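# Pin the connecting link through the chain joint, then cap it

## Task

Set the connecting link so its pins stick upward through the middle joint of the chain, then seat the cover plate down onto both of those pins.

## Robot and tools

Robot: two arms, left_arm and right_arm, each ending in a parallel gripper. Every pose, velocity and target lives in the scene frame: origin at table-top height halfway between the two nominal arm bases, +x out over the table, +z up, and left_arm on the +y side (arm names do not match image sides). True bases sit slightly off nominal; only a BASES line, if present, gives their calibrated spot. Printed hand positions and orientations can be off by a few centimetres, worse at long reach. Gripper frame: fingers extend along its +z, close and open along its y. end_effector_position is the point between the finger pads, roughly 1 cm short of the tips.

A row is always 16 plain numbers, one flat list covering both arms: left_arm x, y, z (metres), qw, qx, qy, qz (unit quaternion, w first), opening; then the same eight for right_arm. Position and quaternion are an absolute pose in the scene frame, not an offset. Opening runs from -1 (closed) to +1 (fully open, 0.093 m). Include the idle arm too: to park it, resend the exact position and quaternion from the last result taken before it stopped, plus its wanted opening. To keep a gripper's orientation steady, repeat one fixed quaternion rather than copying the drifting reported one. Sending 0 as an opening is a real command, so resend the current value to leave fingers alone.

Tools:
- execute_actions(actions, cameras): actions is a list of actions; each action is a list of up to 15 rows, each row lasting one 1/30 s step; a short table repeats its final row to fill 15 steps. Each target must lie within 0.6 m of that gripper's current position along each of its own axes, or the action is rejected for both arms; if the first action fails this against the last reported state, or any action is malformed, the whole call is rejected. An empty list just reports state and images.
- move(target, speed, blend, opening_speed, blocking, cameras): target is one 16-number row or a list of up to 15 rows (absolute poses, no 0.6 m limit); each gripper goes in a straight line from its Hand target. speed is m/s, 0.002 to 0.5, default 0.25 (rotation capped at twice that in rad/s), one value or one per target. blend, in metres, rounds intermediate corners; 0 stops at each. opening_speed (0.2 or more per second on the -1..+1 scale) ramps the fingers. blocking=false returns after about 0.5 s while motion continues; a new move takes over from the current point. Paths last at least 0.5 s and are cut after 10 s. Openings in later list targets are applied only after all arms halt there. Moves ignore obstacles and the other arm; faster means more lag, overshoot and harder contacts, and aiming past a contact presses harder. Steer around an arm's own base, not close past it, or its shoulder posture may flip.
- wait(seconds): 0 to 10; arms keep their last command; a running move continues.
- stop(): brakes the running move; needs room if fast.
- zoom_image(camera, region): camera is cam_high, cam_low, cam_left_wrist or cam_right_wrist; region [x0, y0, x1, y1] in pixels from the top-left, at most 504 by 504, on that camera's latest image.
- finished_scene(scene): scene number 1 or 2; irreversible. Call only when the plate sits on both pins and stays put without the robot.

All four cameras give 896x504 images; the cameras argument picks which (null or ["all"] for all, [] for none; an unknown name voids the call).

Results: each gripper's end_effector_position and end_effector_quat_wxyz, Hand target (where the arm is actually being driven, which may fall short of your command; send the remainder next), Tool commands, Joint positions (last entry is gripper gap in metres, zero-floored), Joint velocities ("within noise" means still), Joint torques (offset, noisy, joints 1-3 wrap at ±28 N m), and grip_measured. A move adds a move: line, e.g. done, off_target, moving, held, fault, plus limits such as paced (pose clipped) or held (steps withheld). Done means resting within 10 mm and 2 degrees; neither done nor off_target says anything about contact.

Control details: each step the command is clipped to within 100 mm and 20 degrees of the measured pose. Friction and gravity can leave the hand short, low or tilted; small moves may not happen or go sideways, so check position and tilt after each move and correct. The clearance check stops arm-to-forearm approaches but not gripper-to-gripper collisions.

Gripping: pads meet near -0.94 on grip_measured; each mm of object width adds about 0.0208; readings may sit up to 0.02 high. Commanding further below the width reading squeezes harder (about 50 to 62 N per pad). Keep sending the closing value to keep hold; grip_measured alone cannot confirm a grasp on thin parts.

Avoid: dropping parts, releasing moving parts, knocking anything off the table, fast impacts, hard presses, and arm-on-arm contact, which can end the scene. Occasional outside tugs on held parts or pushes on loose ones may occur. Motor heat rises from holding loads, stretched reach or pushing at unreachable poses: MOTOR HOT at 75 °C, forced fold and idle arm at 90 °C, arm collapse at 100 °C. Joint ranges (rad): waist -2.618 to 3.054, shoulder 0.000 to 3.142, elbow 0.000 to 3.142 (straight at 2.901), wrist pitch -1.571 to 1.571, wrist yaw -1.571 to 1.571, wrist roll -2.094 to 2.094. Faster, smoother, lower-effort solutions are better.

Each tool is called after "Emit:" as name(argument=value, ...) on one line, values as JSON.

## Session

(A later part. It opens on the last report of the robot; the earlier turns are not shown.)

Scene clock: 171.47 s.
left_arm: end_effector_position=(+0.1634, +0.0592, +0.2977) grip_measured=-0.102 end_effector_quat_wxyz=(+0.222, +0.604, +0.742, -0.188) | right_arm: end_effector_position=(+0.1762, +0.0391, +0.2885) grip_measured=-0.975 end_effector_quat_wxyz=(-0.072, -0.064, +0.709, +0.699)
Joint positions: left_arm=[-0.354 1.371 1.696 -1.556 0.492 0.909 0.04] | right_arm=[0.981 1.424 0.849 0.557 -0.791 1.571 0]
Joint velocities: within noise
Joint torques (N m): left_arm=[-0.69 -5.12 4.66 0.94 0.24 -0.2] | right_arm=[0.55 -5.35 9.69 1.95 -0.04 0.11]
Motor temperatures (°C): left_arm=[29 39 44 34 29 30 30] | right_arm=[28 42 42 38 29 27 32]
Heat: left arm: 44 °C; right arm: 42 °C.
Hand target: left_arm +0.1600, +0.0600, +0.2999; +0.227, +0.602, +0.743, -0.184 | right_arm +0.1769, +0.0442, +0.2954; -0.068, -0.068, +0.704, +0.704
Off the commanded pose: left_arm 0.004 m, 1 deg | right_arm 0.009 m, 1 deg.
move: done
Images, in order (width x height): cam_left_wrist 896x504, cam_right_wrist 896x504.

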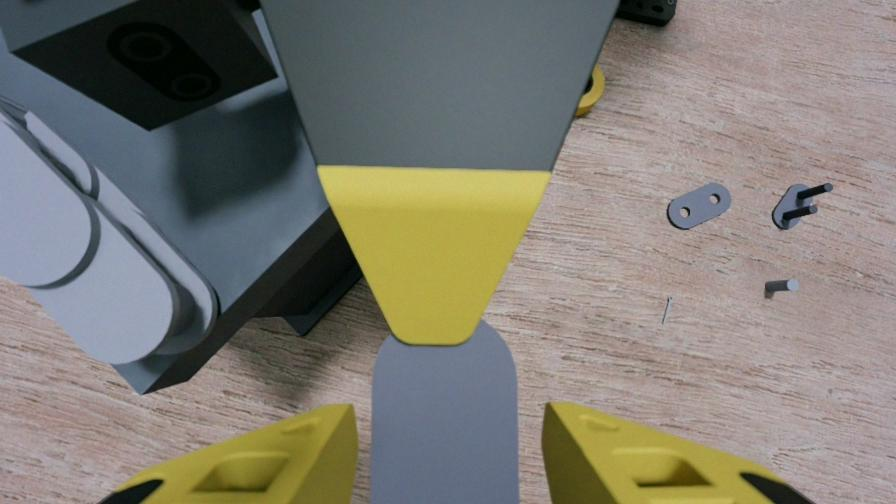

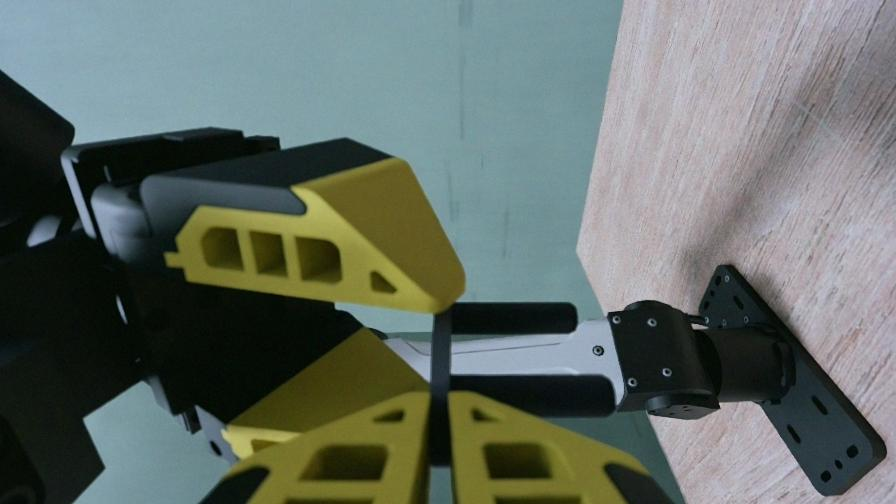

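Emit:
move(target=[[0.1565,0.079,0.330,0.2272,0.6018,0.7432,-0.1840,-0.10,0.177,0.0445,0.2955,-0.0678,-0.0678,0.7038,0.7038,-1],[0.152,0.100,0.362,0.2272,0.6018,0.7432,-0.1840,-0.10,0.177,0.0445,0.2955,-0.0678,-0.0678,0.7038,0.7038,-1]], speed=[0.05,0.1], blend=0.01)

Emit:
zoom_image(camera="cam_low", region=[500, 140, 580, 200])

Scene clock: 173.27 s.
left_arm: end_effector_position=(+0.1548, +0.0994, +0.3580) grip_measured=-0.101 end_effector_quat_wxyz=(+0.344, +0.553, +0.747, -0.133) | right_arm: end_effector_position=(+0.1762, +0.0391, +0.2885) grip_measured=-0.975 end_effector_quat_wxyz=(-0.072, -0.064, +0.709, +0.699)
Joint positions: left_arm=[-0.188 1.207 1.773 -1.556 0.515 0.911 0.04] | right_arm=[0.981 1.424 0.849 0.557 -0.791 1.571 0]
Joint velocities: within noise
Joint torques (N m): left_arm=[0.28 -1.63 5.74 1.2 0.4 0.1] | right_arm=[0.55 -5.35 9.7 1.95 -0.04 0.11]
Motor temperatures (°C): left_arm=[29 38 44 34 29 30 30] | right_arm=[28 42 43 38 29 27 32]
Heat: left arm: 44 °C; right arm: 43 °C.
Hand target: left_arm +0.1520, +0.0995, +0.3615; +0.349, +0.556, +0.742, -0.134 | right_arm +0.1769, +0.0442, +0.2954; -0.068, -0.068, +0.704, +0.704
Off the commanded pose: left_arm 0.005 m, 16 deg | right_arm 0.009 m, 1 deg.
joint sent to its limit (left arm) — joint 4 (wrist pitch), lower limit. The joint targets are off in orientation, not in position.
move: off_target (left_arm)

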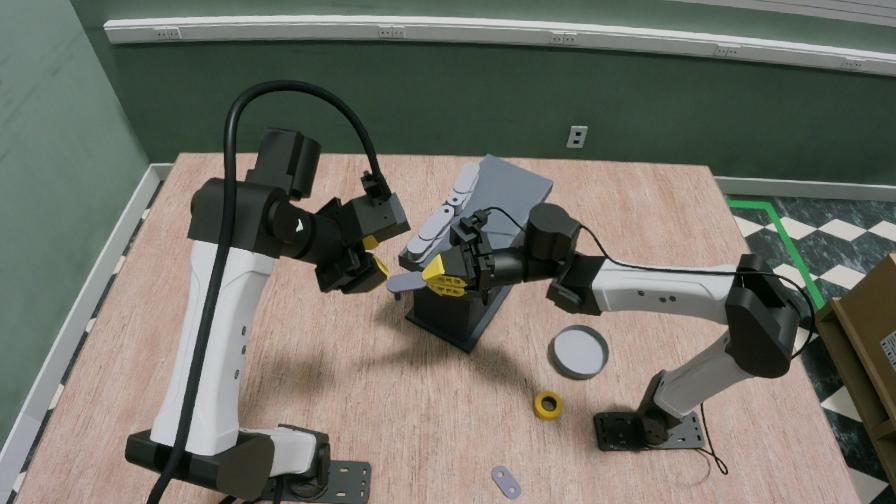

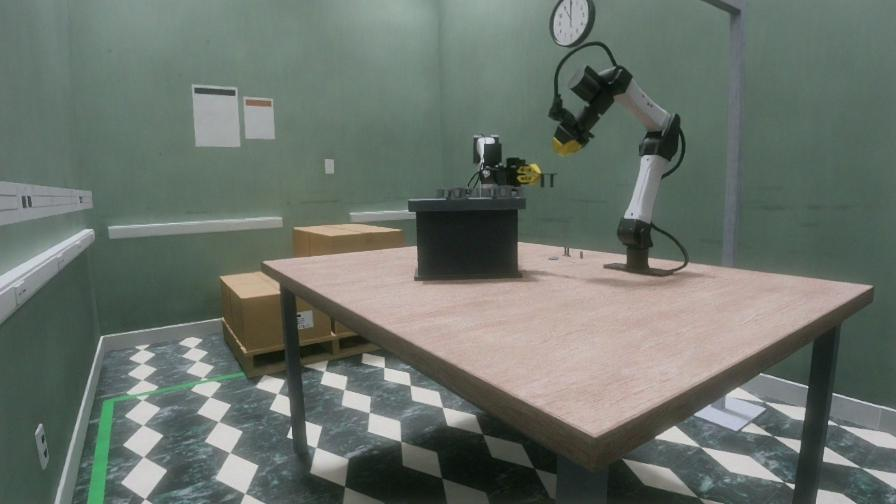

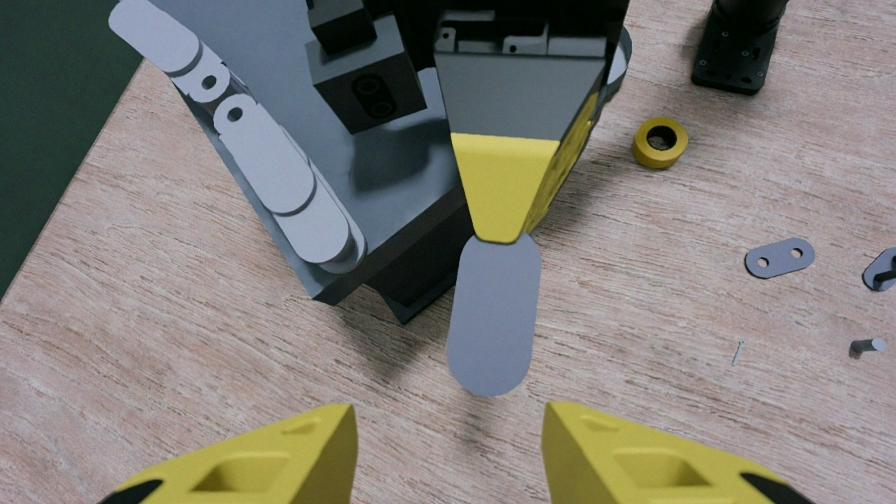

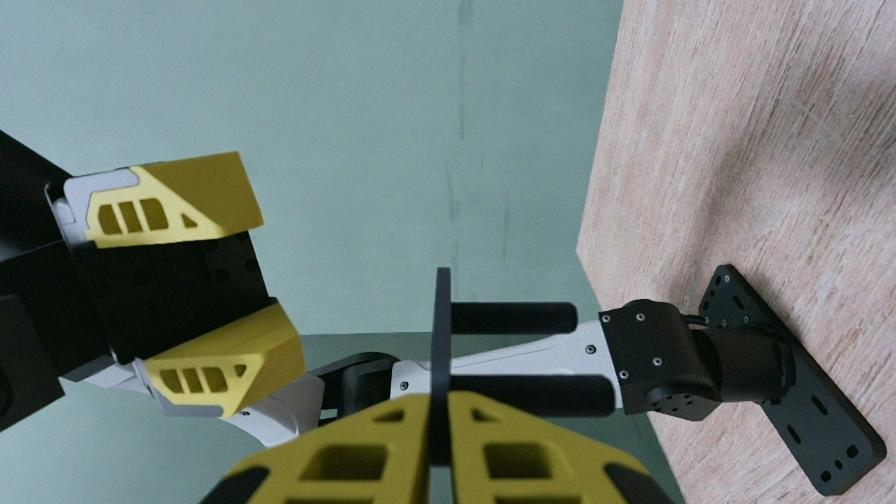

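Scaled by 6.300 from the camera's 896x504 image, which has a finer 1280x720 frame.

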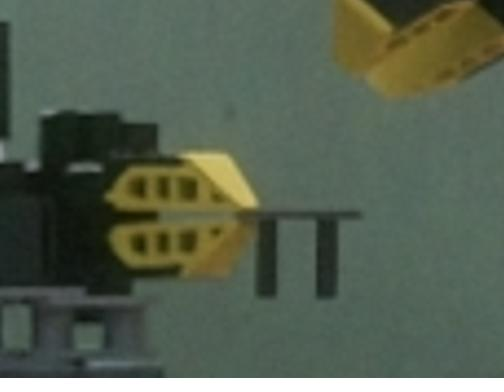

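Emit:
move(target=[[0.15,0.12,0.365,0.349,0.556,0.742,-0.134,-0.10,0.15,0.0,0.31,-0.0678,-0.0678,0.7038,0.7038,-1],[0.15,0.12,0.365,0.349,0.556,0.742,-0.134,-0.10,0.14,-0.02,0.31,0.4498,-0.5456,0.4498,0.5456,-1],[0.15,0.12,0.365,0.349,0.556,0.742,-0.134,-0.10,0.14,-0.02,0.31,0.7038,-0.7038,-0.0678,0.0678,-1]], speed=[0.1,0.3,0.3], blend=[0.01,0.005,0])

Emit:
zoom_image(camera="cam_low", region=[500, 140, 580, 200])

Scene clock: 180.93 s.
left_arm: end_effector_position=(+0.1542, +0.1195, +0.3661) grip_measured=-0.101 end_effector_quat_wxyz=(+0.379, +0.539, +0.743, -0.113) | right_arm: end_effector_position=(+0.1410, -0.0150, +0.3045) grip_measured=-0.976 end_effector_quat_wxyz=(+0.698, -0.710, -0.059, +0.076)
Joint positions: left_arm=[-0.055 1.158 1.754 -1.556 0.574 0.997 0.04] | right_arm=[0.975 1.127 0.714 0.391 -0.796 -1.56 0]
Joint velocities: within noise
Joint torques (N m): left_arm=[0.31 -1.61 3.88 1.23 0.41 0.1] | right_arm=[-0.66 -6.04 7.08 1.84 -0.19 0.12]
Motor temperatures (°C): left_arm=[29 38 44 35 29 30 30] | right_arm=[28 42 42 38 29 27 32]
Heat: left arm: 44 °C; right arm: 42 °C.
Hand target: left_arm +0.1502, +0.1194, +0.3645; +0.377, +0.542, +0.742, -0.117 | right_arm +0.1400, -0.0198, +0.3099; +0.704, -0.704, -0.068, +0.068
Off the commanded pose: left_arm 0.004 m, 5 deg | right_arm 0.008 m, 2 deg.
joint sent to its limit (left arm) — joint 4 (wrist pitch), lower limit. The joint targets are off in orientation, not in position.
move: off_target (left_arm)

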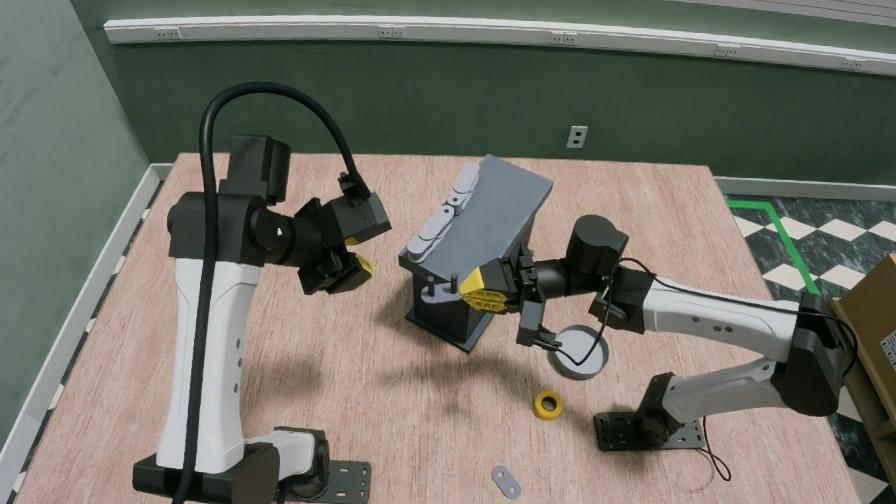

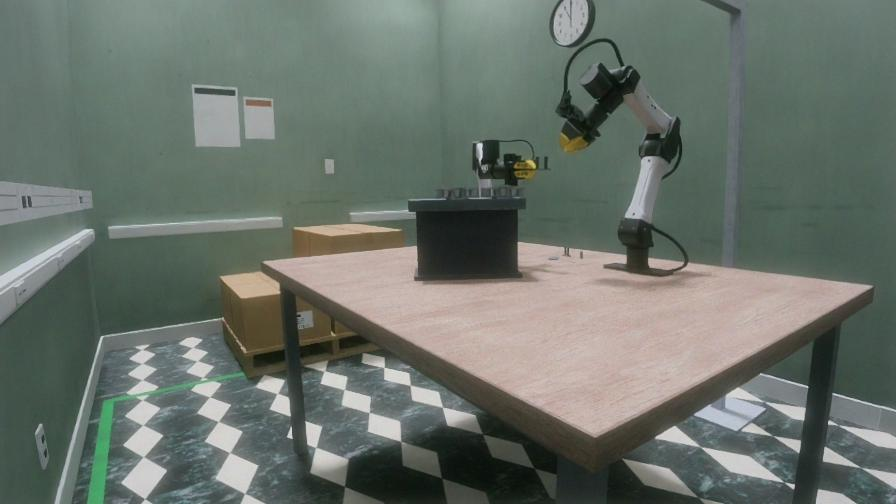

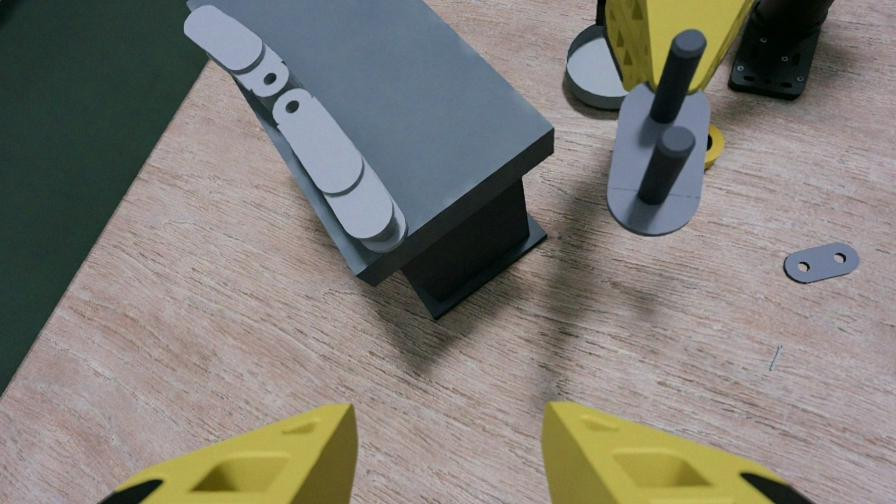

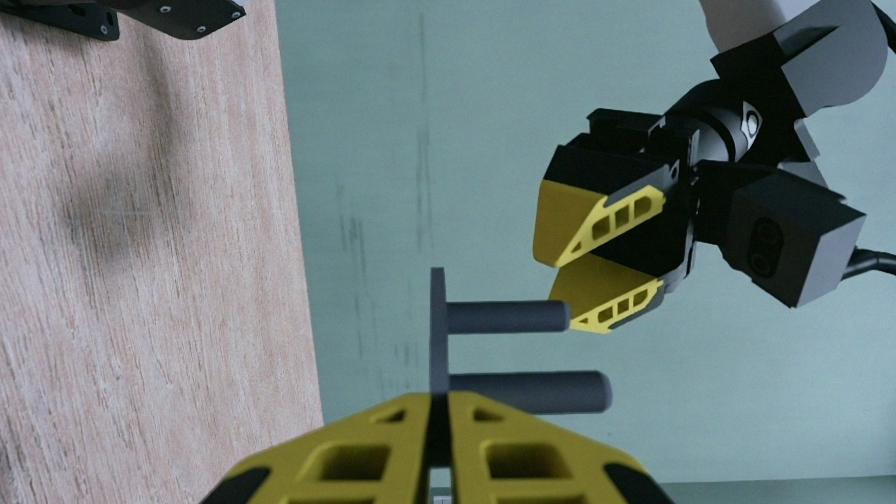

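Scaled by 6.300 from the camera's 896x504 image, which has a finer 1280x720 frame.

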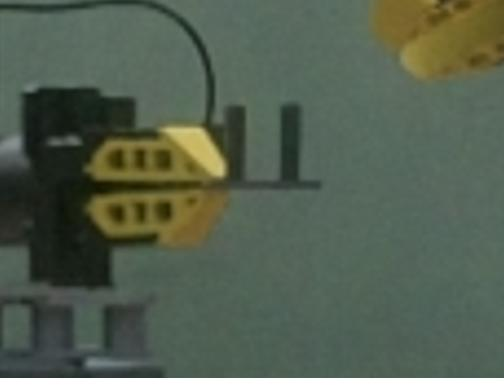

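Emit:
move(target=[[0.15,0.13,0.355,0.1228,0.6964,0.6964,-0.1228,-0.10,0.13,0.016,0.16,0.7071,-0.7071,0,0,-1],[0.133,0.10,0.27,0.1228,0.6964,0.6964,-0.1228,-0.10,0.13,0.016,0.15,0.7071,-0.7071,0,0,-1]], speed=0.12, blend=0.01)

Emit:
zoom_image(camera="cam_low", region=[500, 160, 620, 250])

Scene clock: 187.00 s.
left_arm: end_effector_position=(+0.1348, +0.0980, +0.2739) grip_measured=-0.101 end_effector_quat_wxyz=(+0.214, +0.683, +0.693, -0.087) | right_arm: end_effector_position=(+0.1320, +0.0164, +0.1509) grip_measured=-0.976 end_effector_quat_wxyz=(+0.704, -0.710, +0.004, +0.004)
Joint positions: left_arm=[-0.352 1.196 1.52 -1.556 0.327 1.13 0.04] | right_arm=[1.189 1.659 0.33 1.32 -0.391 -1.563 0]
Joint velocities: within noise
Joint torques (N m): left_arm=[-0.59 -1.36 4.72 0.81 0.1 -0.24] | right_arm=[0.55 -4.88 4.19 2.24 -0.03 0.15]
Motor temperatures (°C): left_arm=[29 37 43 35 29 30 29] | right_arm=[28 42 41 39 29 27 32]
Heat: left arm: 43 °C; right arm: 42 °C.
Hand target: left_arm +0.1331, +0.0996, +0.2694; +0.201, +0.680, +0.700, -0.088 | right_arm +0.1299, +0.0159, +0.1499; +0.707, -0.708, +0.000, +0.000
Off the commanded pose: left_arm 0.005 m, 11 deg | right_arm 0.002 m, 1 deg.
joint sent to its limit (left arm) — joint 4 (wrist pitch), lower limit. The joint targets are off in orientation, not in position.
move: off_target (left_arm); limits=paced

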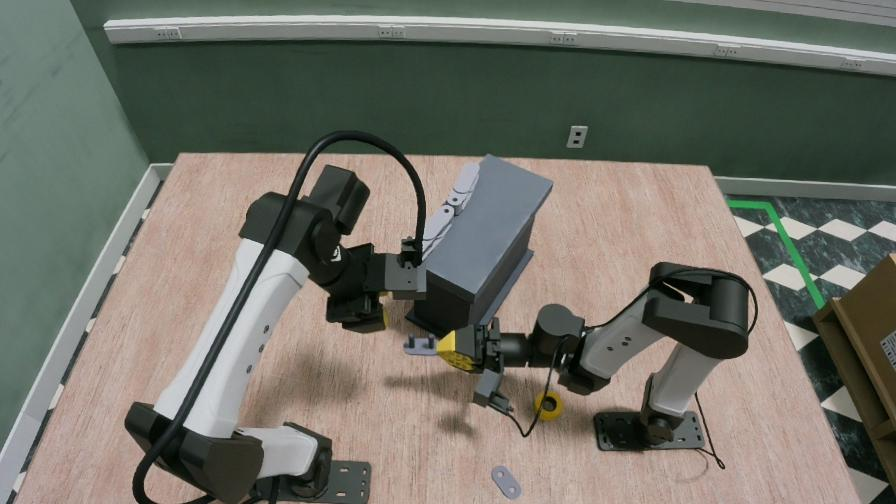

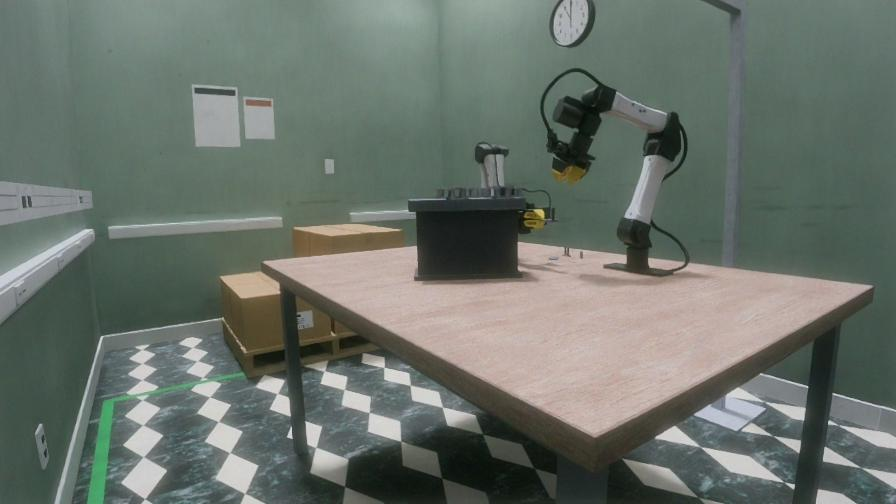

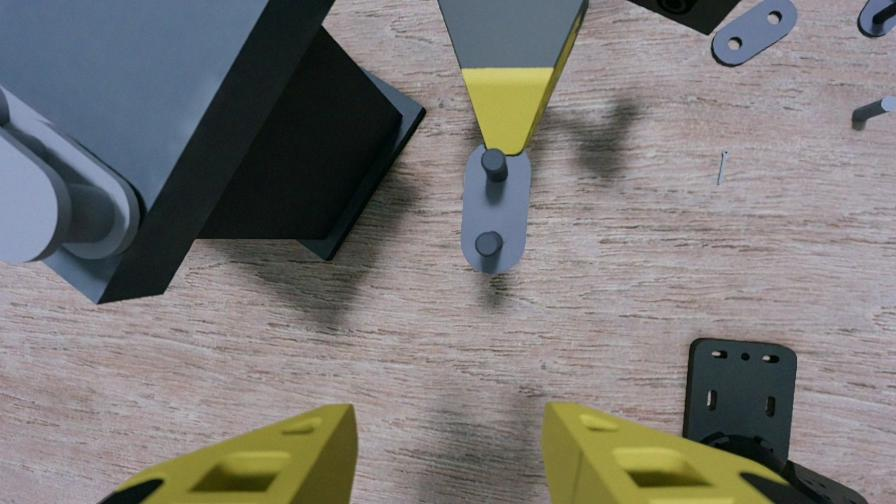

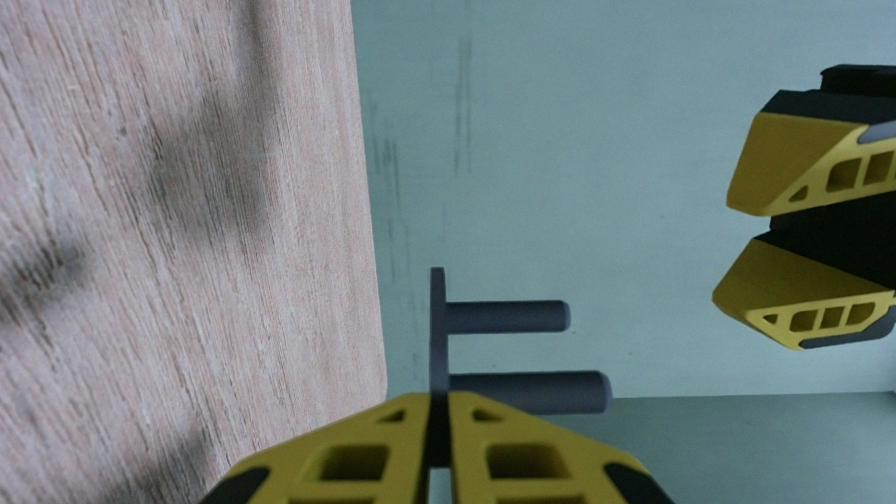

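Scaled by 4.200 from the camera's 896x504 image, which has a finer 1280x720 frame.

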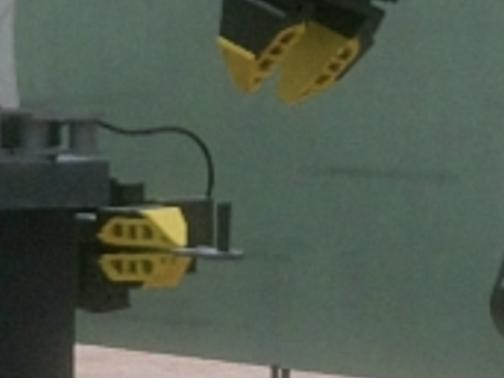

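Emit:
move(target=[0.127,0.045,0.215,0.1228,0.6964,0.6964,-0.1228,-0.10,0.13,0.016,0.15,0.7071,-0.7071,0,0,-1], speed=0.1, cameras=["cam_left_wrist","cam_right_wrist","cam_high"])

Scene clock: 189.40 s.
left_arm: end_effector_position=(+0.1242, +0.0459, +0.2193) grip_measured=-0.101 end_effector_quat_wxyz=(+0.127, +0.699, +0.692, -0.128) | right_arm: end_effector_position=(+0.1320, +0.0164, +0.1512) grip_measured=-0.976 end_effector_quat_wxyz=(+0.705, -0.710, +0.003, +0.004)
Joint positions: left_arm=[-0.598 1.316 1.4 -1.442 0.296 0.935 0.04] | right_arm=[1.189 1.659 0.33 1.321 -0.391 -1.563 0]
Joint velocities: within noise
Joint torques (N m): left_arm=[-0.61 -2.48 5 0.81 0.07 -0.19] | right_arm=[0.57 -4.86 4.19 2.23 -0.03 0.14]
Motor temperatures (°C): left_arm=[29 37 43 35 29 30 29] | right_arm=[28 42 41 39 29 27 32]
Heat: left arm: 43 °C; right arm: 42 °C.
Hand target: left_arm +0.1269, +0.0451, +0.2150; +0.123, +0.696, +0.696, -0.123 | right_arm +0.1299, +0.0159, +0.1500; +0.707, -0.707, +0.000, +0.000
Off the commanded pose: left_arm 0.005 m, 1 deg | right_arm 0.002 m, 1 deg.
move: done
Images, in order (width x height): cam_high 896x504, cam_left_wrist 896x504, cam_right_wrist 896x504.

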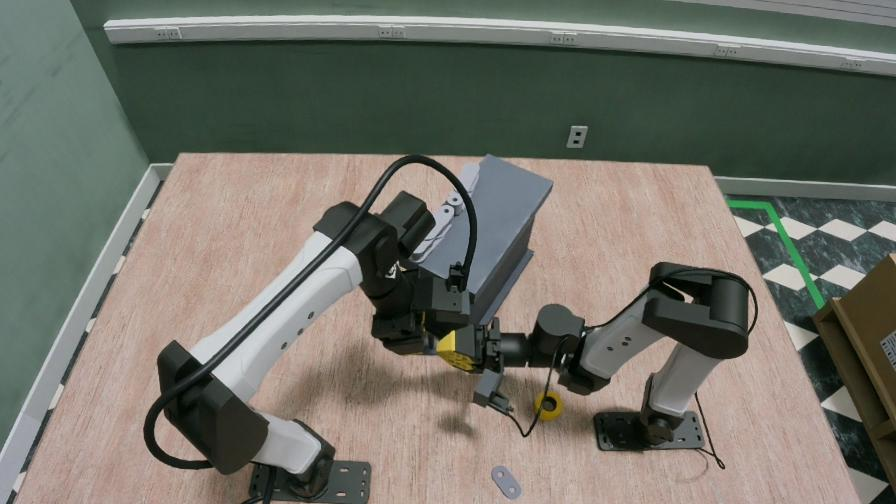

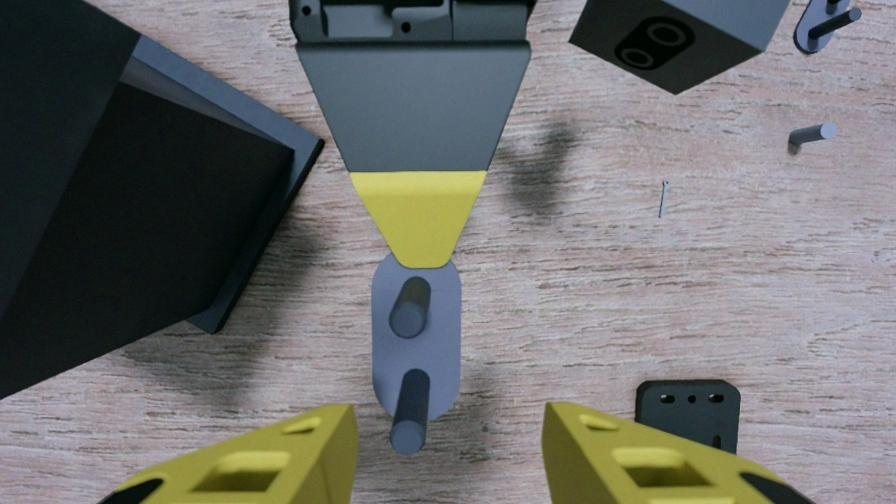

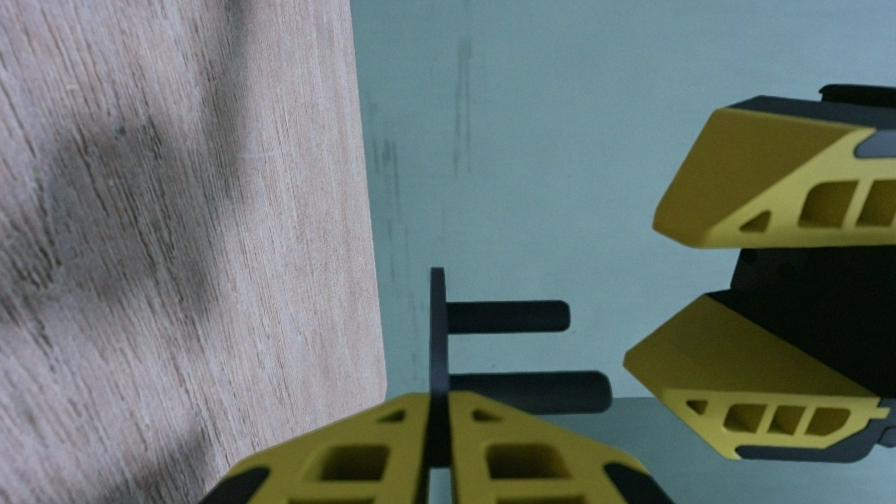

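Emit:
move(target=[0.138,0.037,0.188,0.1228,0.6964,0.6964,-0.1228,-0.10,0.13,0.016,0.15,0.7071,-0.7071,0,0,-1], speed=0.05, cameras=["cam_left_wrist","cam_right_wrist","cam_low"])

Emit:
zoom_image(camera="cam_low", region=[500, 170, 600, 240])

Scene clock: 191.57 s.
left_arm: end_effector_position=(+0.1357, +0.0379, +0.1935) grip_measured=-0.101 end_effector_quat_wxyz=(+0.128, +0.699, +0.692, -0.127) | right_arm: end_effector_position=(+0.1320, +0.0164, +0.1512) grip_measured=-0.976 end_effector_quat_wxyz=(+0.705, -0.710, +0.004, +0.004)
Joint positions: left_arm=[-0.598 1.339 1.309 -1.326 0.295 0.934 0.04] | right_arm=[1.189 1.659 0.33 1.321 -0.39 -1.563 0]
Joint velocities: within noise
Joint torques (N m): left_arm=[-0.65 -2.67 5.08 0.77 0.09 -0.19] | right_arm=[0.55 -4.85 4.19 2.23 -0.03 0.14]
Motor temperatures (°C): left_arm=[29 37 43 35 29 30 29] | right_arm=[28 42 40 39 29 27 33]
Heat: left arm: 43 °C; right arm: 42 °C.
Hand target: left_arm +0.1379, +0.0371, +0.1880; +0.123, +0.696, +0.696, -0.123 | right_arm +0.1300, +0.0159, +0.1499; +0.707, -0.708, +0.000, +0.000
Off the commanded pose: left_arm 0.006 m, 1 deg | right_arm 0.002 m, 1 deg.
move: done
Images, in order (width x height): cam_low 896x504, cam_left_wrist 896x504, cam_right_wrist 896x504.

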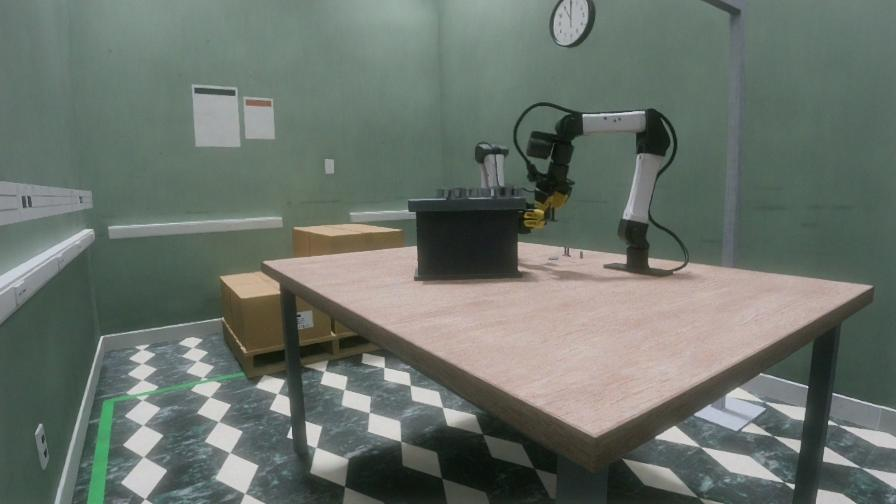

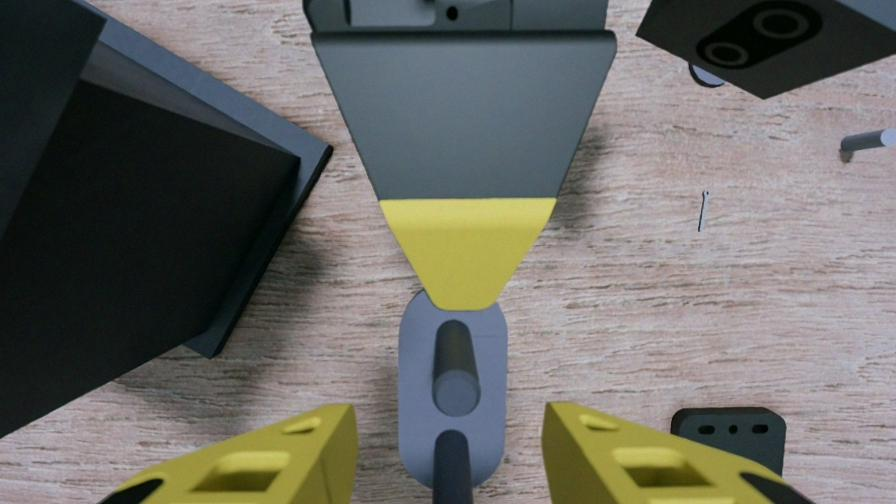

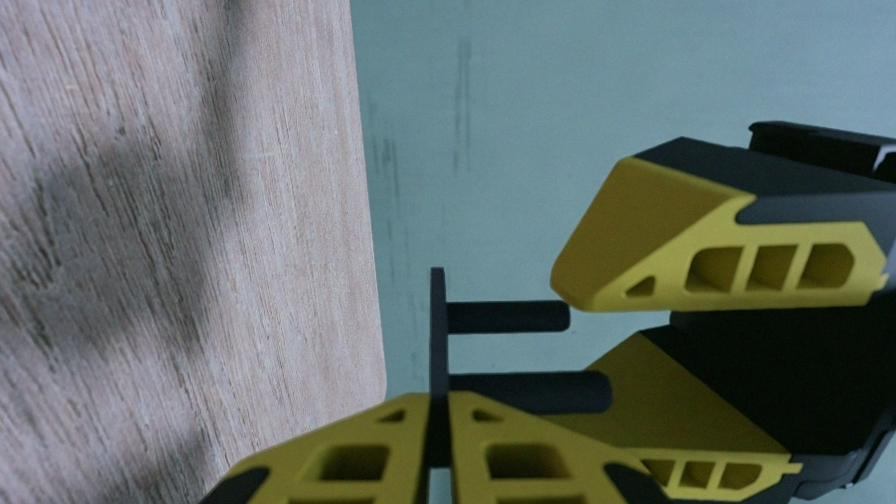

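Scaled by 5.040 from the camera's 896x504 image, which has a finer 1280x720 frame.

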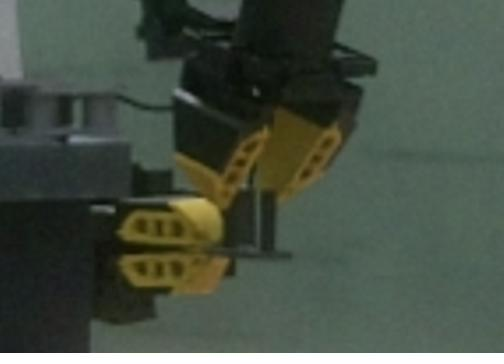

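Emit:
move(target=[0.1365,0.037,0.158,0.1228,0.6964,0.6964,-0.1228,-0.10,0.13,0.016,0.15,0.7071,-0.7071,0,0,-1], speed=0.04, cameras=["cam_left_wrist","cam_right_wrist","cam_low"])

Emit:
zoom_image(camera="cam_low", region=[500, 170, 600, 240])

Emit:
zoom_image(camera="cam_right_wrist", region=[380, 240, 700, 440])

Scene clock: 193.83 s.
left_arm: end_effector_position=(+0.1356, +0.0368, +0.1591) grip_measured=-0.101 end_effector_quat_wxyz=(+0.119, +0.699, +0.694, -0.129) | right_arm: end_effector_position=(+0.1320, +0.0164, +0.1513) grip_measured=-0.976 end_effector_quat_wxyz=(+0.705, -0.709, +0.003, +0.004)
Joint positions: left_arm=[-0.602 1.339 1.175 -1.209 0.294 0.93 0.04] | right_arm=[1.189 1.659 0.33 1.322 -0.39 -1.563 0]
Joint velocities: within noise
Joint torques (N m): left_arm=[-0.61 -4.53 5.12 0.8 0.08 -0.19] | right_arm=[0.57 -4.86 4.19 2.23 -0.03 0.14]
Motor temperatures (°C): left_arm=[29 37 43 35 29 30 29] | right_arm=[28 42 40 39 29 27 33]
Heat: left arm: 43 °C; right arm: 42 °C.
Hand target: left_arm +0.1365, +0.0370, +0.1580; +0.123, +0.696, +0.696, -0.123 | right_arm +0.1300, +0.0159, +0.1499; +0.707, -0.707, +0.000, +0.000
Off the commanded pose: left_arm 0.001 m, 1 deg | right_arm 0.002 m, 1 deg.
move: done
Images, in order (width x height): cam_low 896x504, cam_left_wrist 896x504, cam_right_wrist 896x504.

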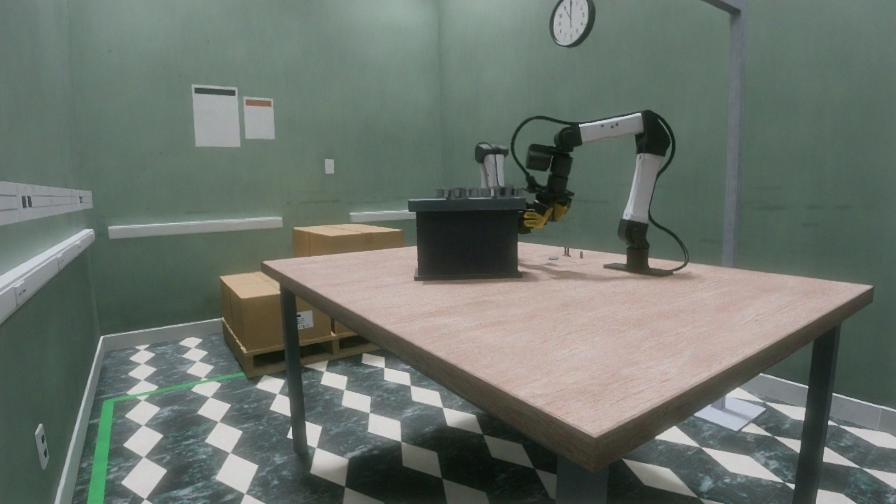

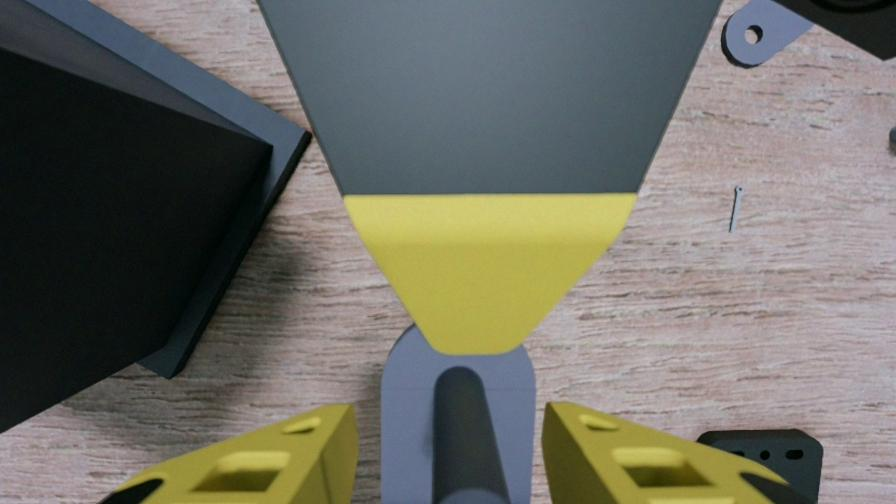

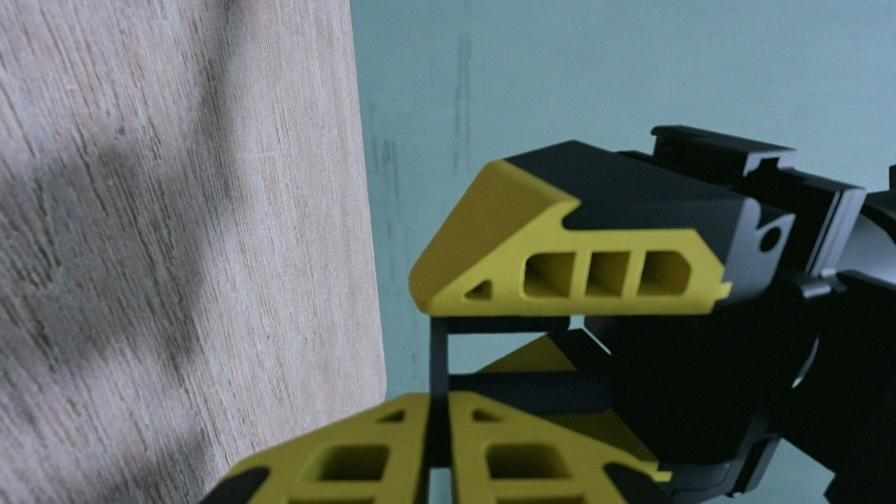

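Scaled by 5.040 from the camera's 896x504 image, which has a finer 1280x720 frame.

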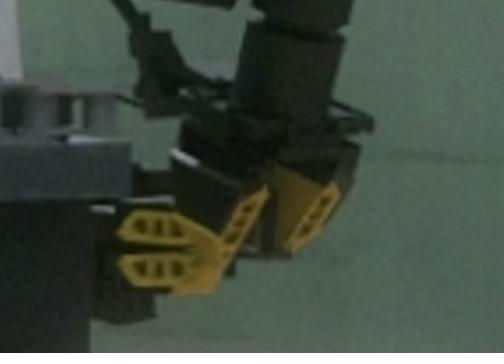

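Scaled by 1.575 from the camera's 896x504 image, which has a finer 1280x720 frame.

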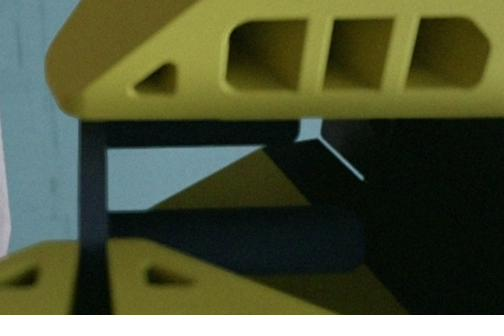

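Emit:
move(target=[0.1335,0.0395,0.1625,0.1228,0.6964,0.6964,-0.1228,-0.10,0.13,0.016,0.15,0.7071,-0.7071,0,0,-1], speed=0.03, cameras=["cam_left_wrist","cam_right_wrist"])

Emit:
zoom_image(camera="cam_right_wrist", region=[380, 240, 700, 440])

Scene clock: 195.30 s.
left_arm: end_effector_position=(+0.1358, +0.0367, +0.1592) grip_measured=-0.101 end_effector_quat_wxyz=(+0.120, +0.699, +0.693, -0.129) | right_arm: end_effector_position=(+0.1320, +0.0164, +0.1513) grip_measured=-0.976 end_effector_quat_wxyz=(+0.705, -0.709, +0.003, +0.004)
Joint positions: left_arm=[-0.602 1.339 1.175 -1.209 0.294 0.93 0.04] | right_arm=[1.189 1.659 0.33 1.322 -0.39 -1.563 0]
Joint velocities: within noise
Joint torques (N m): left_arm=[-0.54 -5.74 5.75 0.57 0.08 -0.19] | right_arm=[0.55 -4.86 4.19 2.23 -0.03 0.15]
Motor temperatures (°C): left_arm=[29 37 43 35 29 30 29] | right_arm=[28 42 40 40 29 27 33]
Heat: left arm: 43 °C; right arm: 42 °C.
Hand target: left_arm +0.1335, +0.0395, +0.1624; +0.123, +0.696, +0.696, -0.123 | right_arm +0.1300, +0.0159, +0.1499; +0.707, -0.708, +0.000, +0.000
Off the commanded pose: left_arm 0.005 m, 1 deg | right_arm 0.002 m, 1 deg.
move: done
Images, in order (width x height): cam_left_wrist 896x504, cam_right_wrist 896x504.

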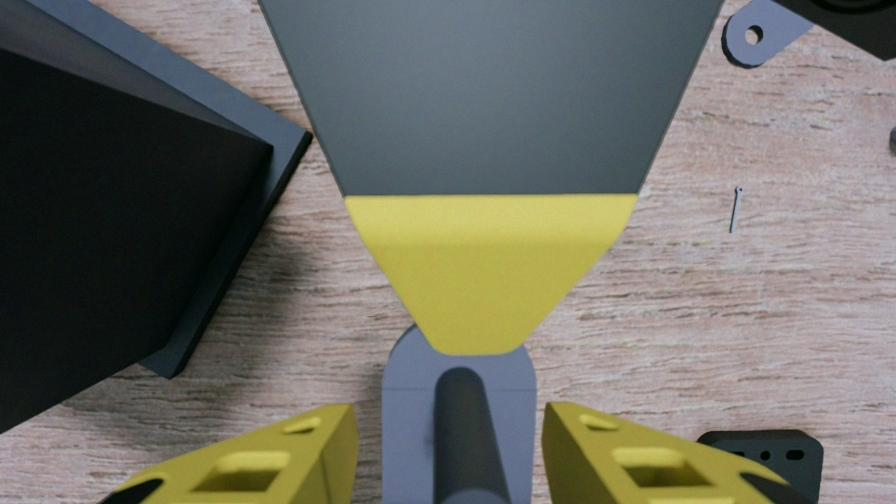

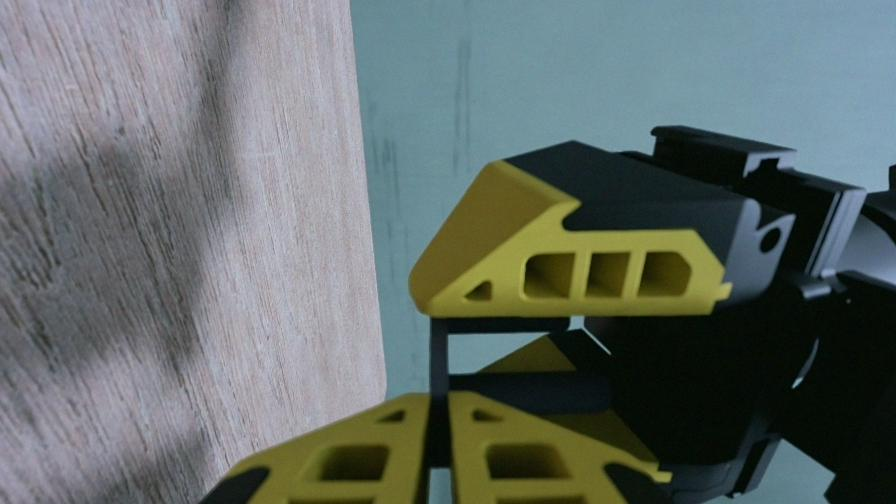

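Scaled by 1.575 from the camera's 896x504 image, which has a finer 1280x720 frame.

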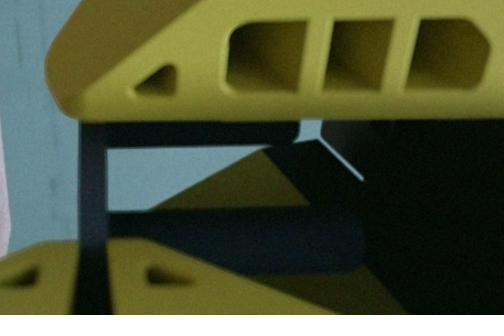

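Emit:
move(target=[0.131,0.043,0.170,0.1228,0.6964,0.6964,-0.1228,-0.10,0.13,0.016,0.15,0.7071,-0.7071,0,0,-1], speed=0.03, cameras=["cam_left_wrist","cam_right_wrist"])

Emit:
zoom_image(camera="cam_right_wrist", region=[380, 240, 700, 440])

Scene clock: 197.20 s.
left_arm: end_effector_position=(+0.1307, +0.0403, +0.1618) grip_measured=-0.101 end_effector_quat_wxyz=(+0.116, +0.699, +0.694, -0.130) | right_arm: end_effector_position=(+0.1320, +0.0164, +0.1513) grip_measured=-0.976 end_effector_quat_wxyz=(+0.705, -0.709, +0.003, +0.004)
Joint positions: left_arm=[-0.602 1.322 1.175 -1.232 0.294 0.93 0.04] | right_arm=[1.189 1.659 0.33 1.322 -0.39 -1.563 0]
Joint velocities: within noise
Joint torques (N m): left_arm=[-0.03 -5.22 7.5 0.46 0.09 -0.11] | right_arm=[0.57 -4.85 4.21 2.23 -0.03 0.14]
Motor temperatures (°C): left_arm=[29 37 44 35 29 30 29] | right_arm=[28 42 39 40 29 27 33]
Heat: left arm: 44 °C; right arm: 42 °C.
Hand target: left_arm +0.1309, +0.0429, +0.1698; +0.123, +0.696, +0.696, -0.123 | right_arm +0.1300, +0.0159, +0.1499; +0.707, -0.708, +0.000, +0.000
Off the commanded pose: left_arm 0.009 m, 1 deg | right_arm 0.002 m, 1 deg.
move: done
Images, in order (width x height): cam_left_wrist 896x504, cam_right_wrist 896x504.

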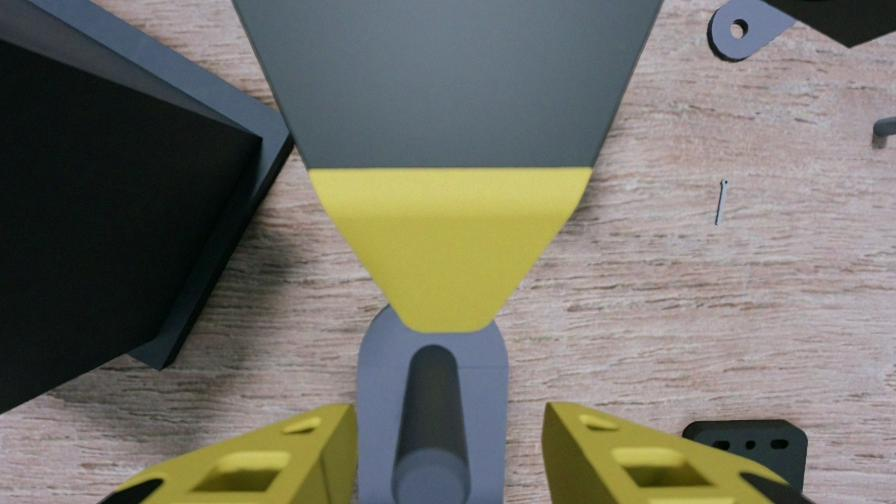

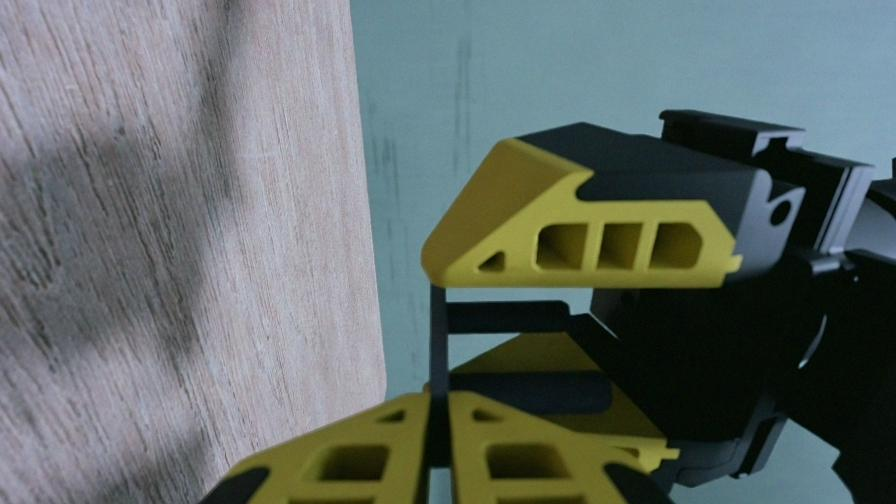

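Scaled by 1.575 from the camera's 896x504 image, which has a finer 1280x720 frame.

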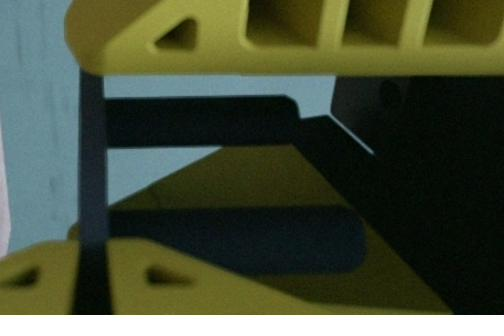

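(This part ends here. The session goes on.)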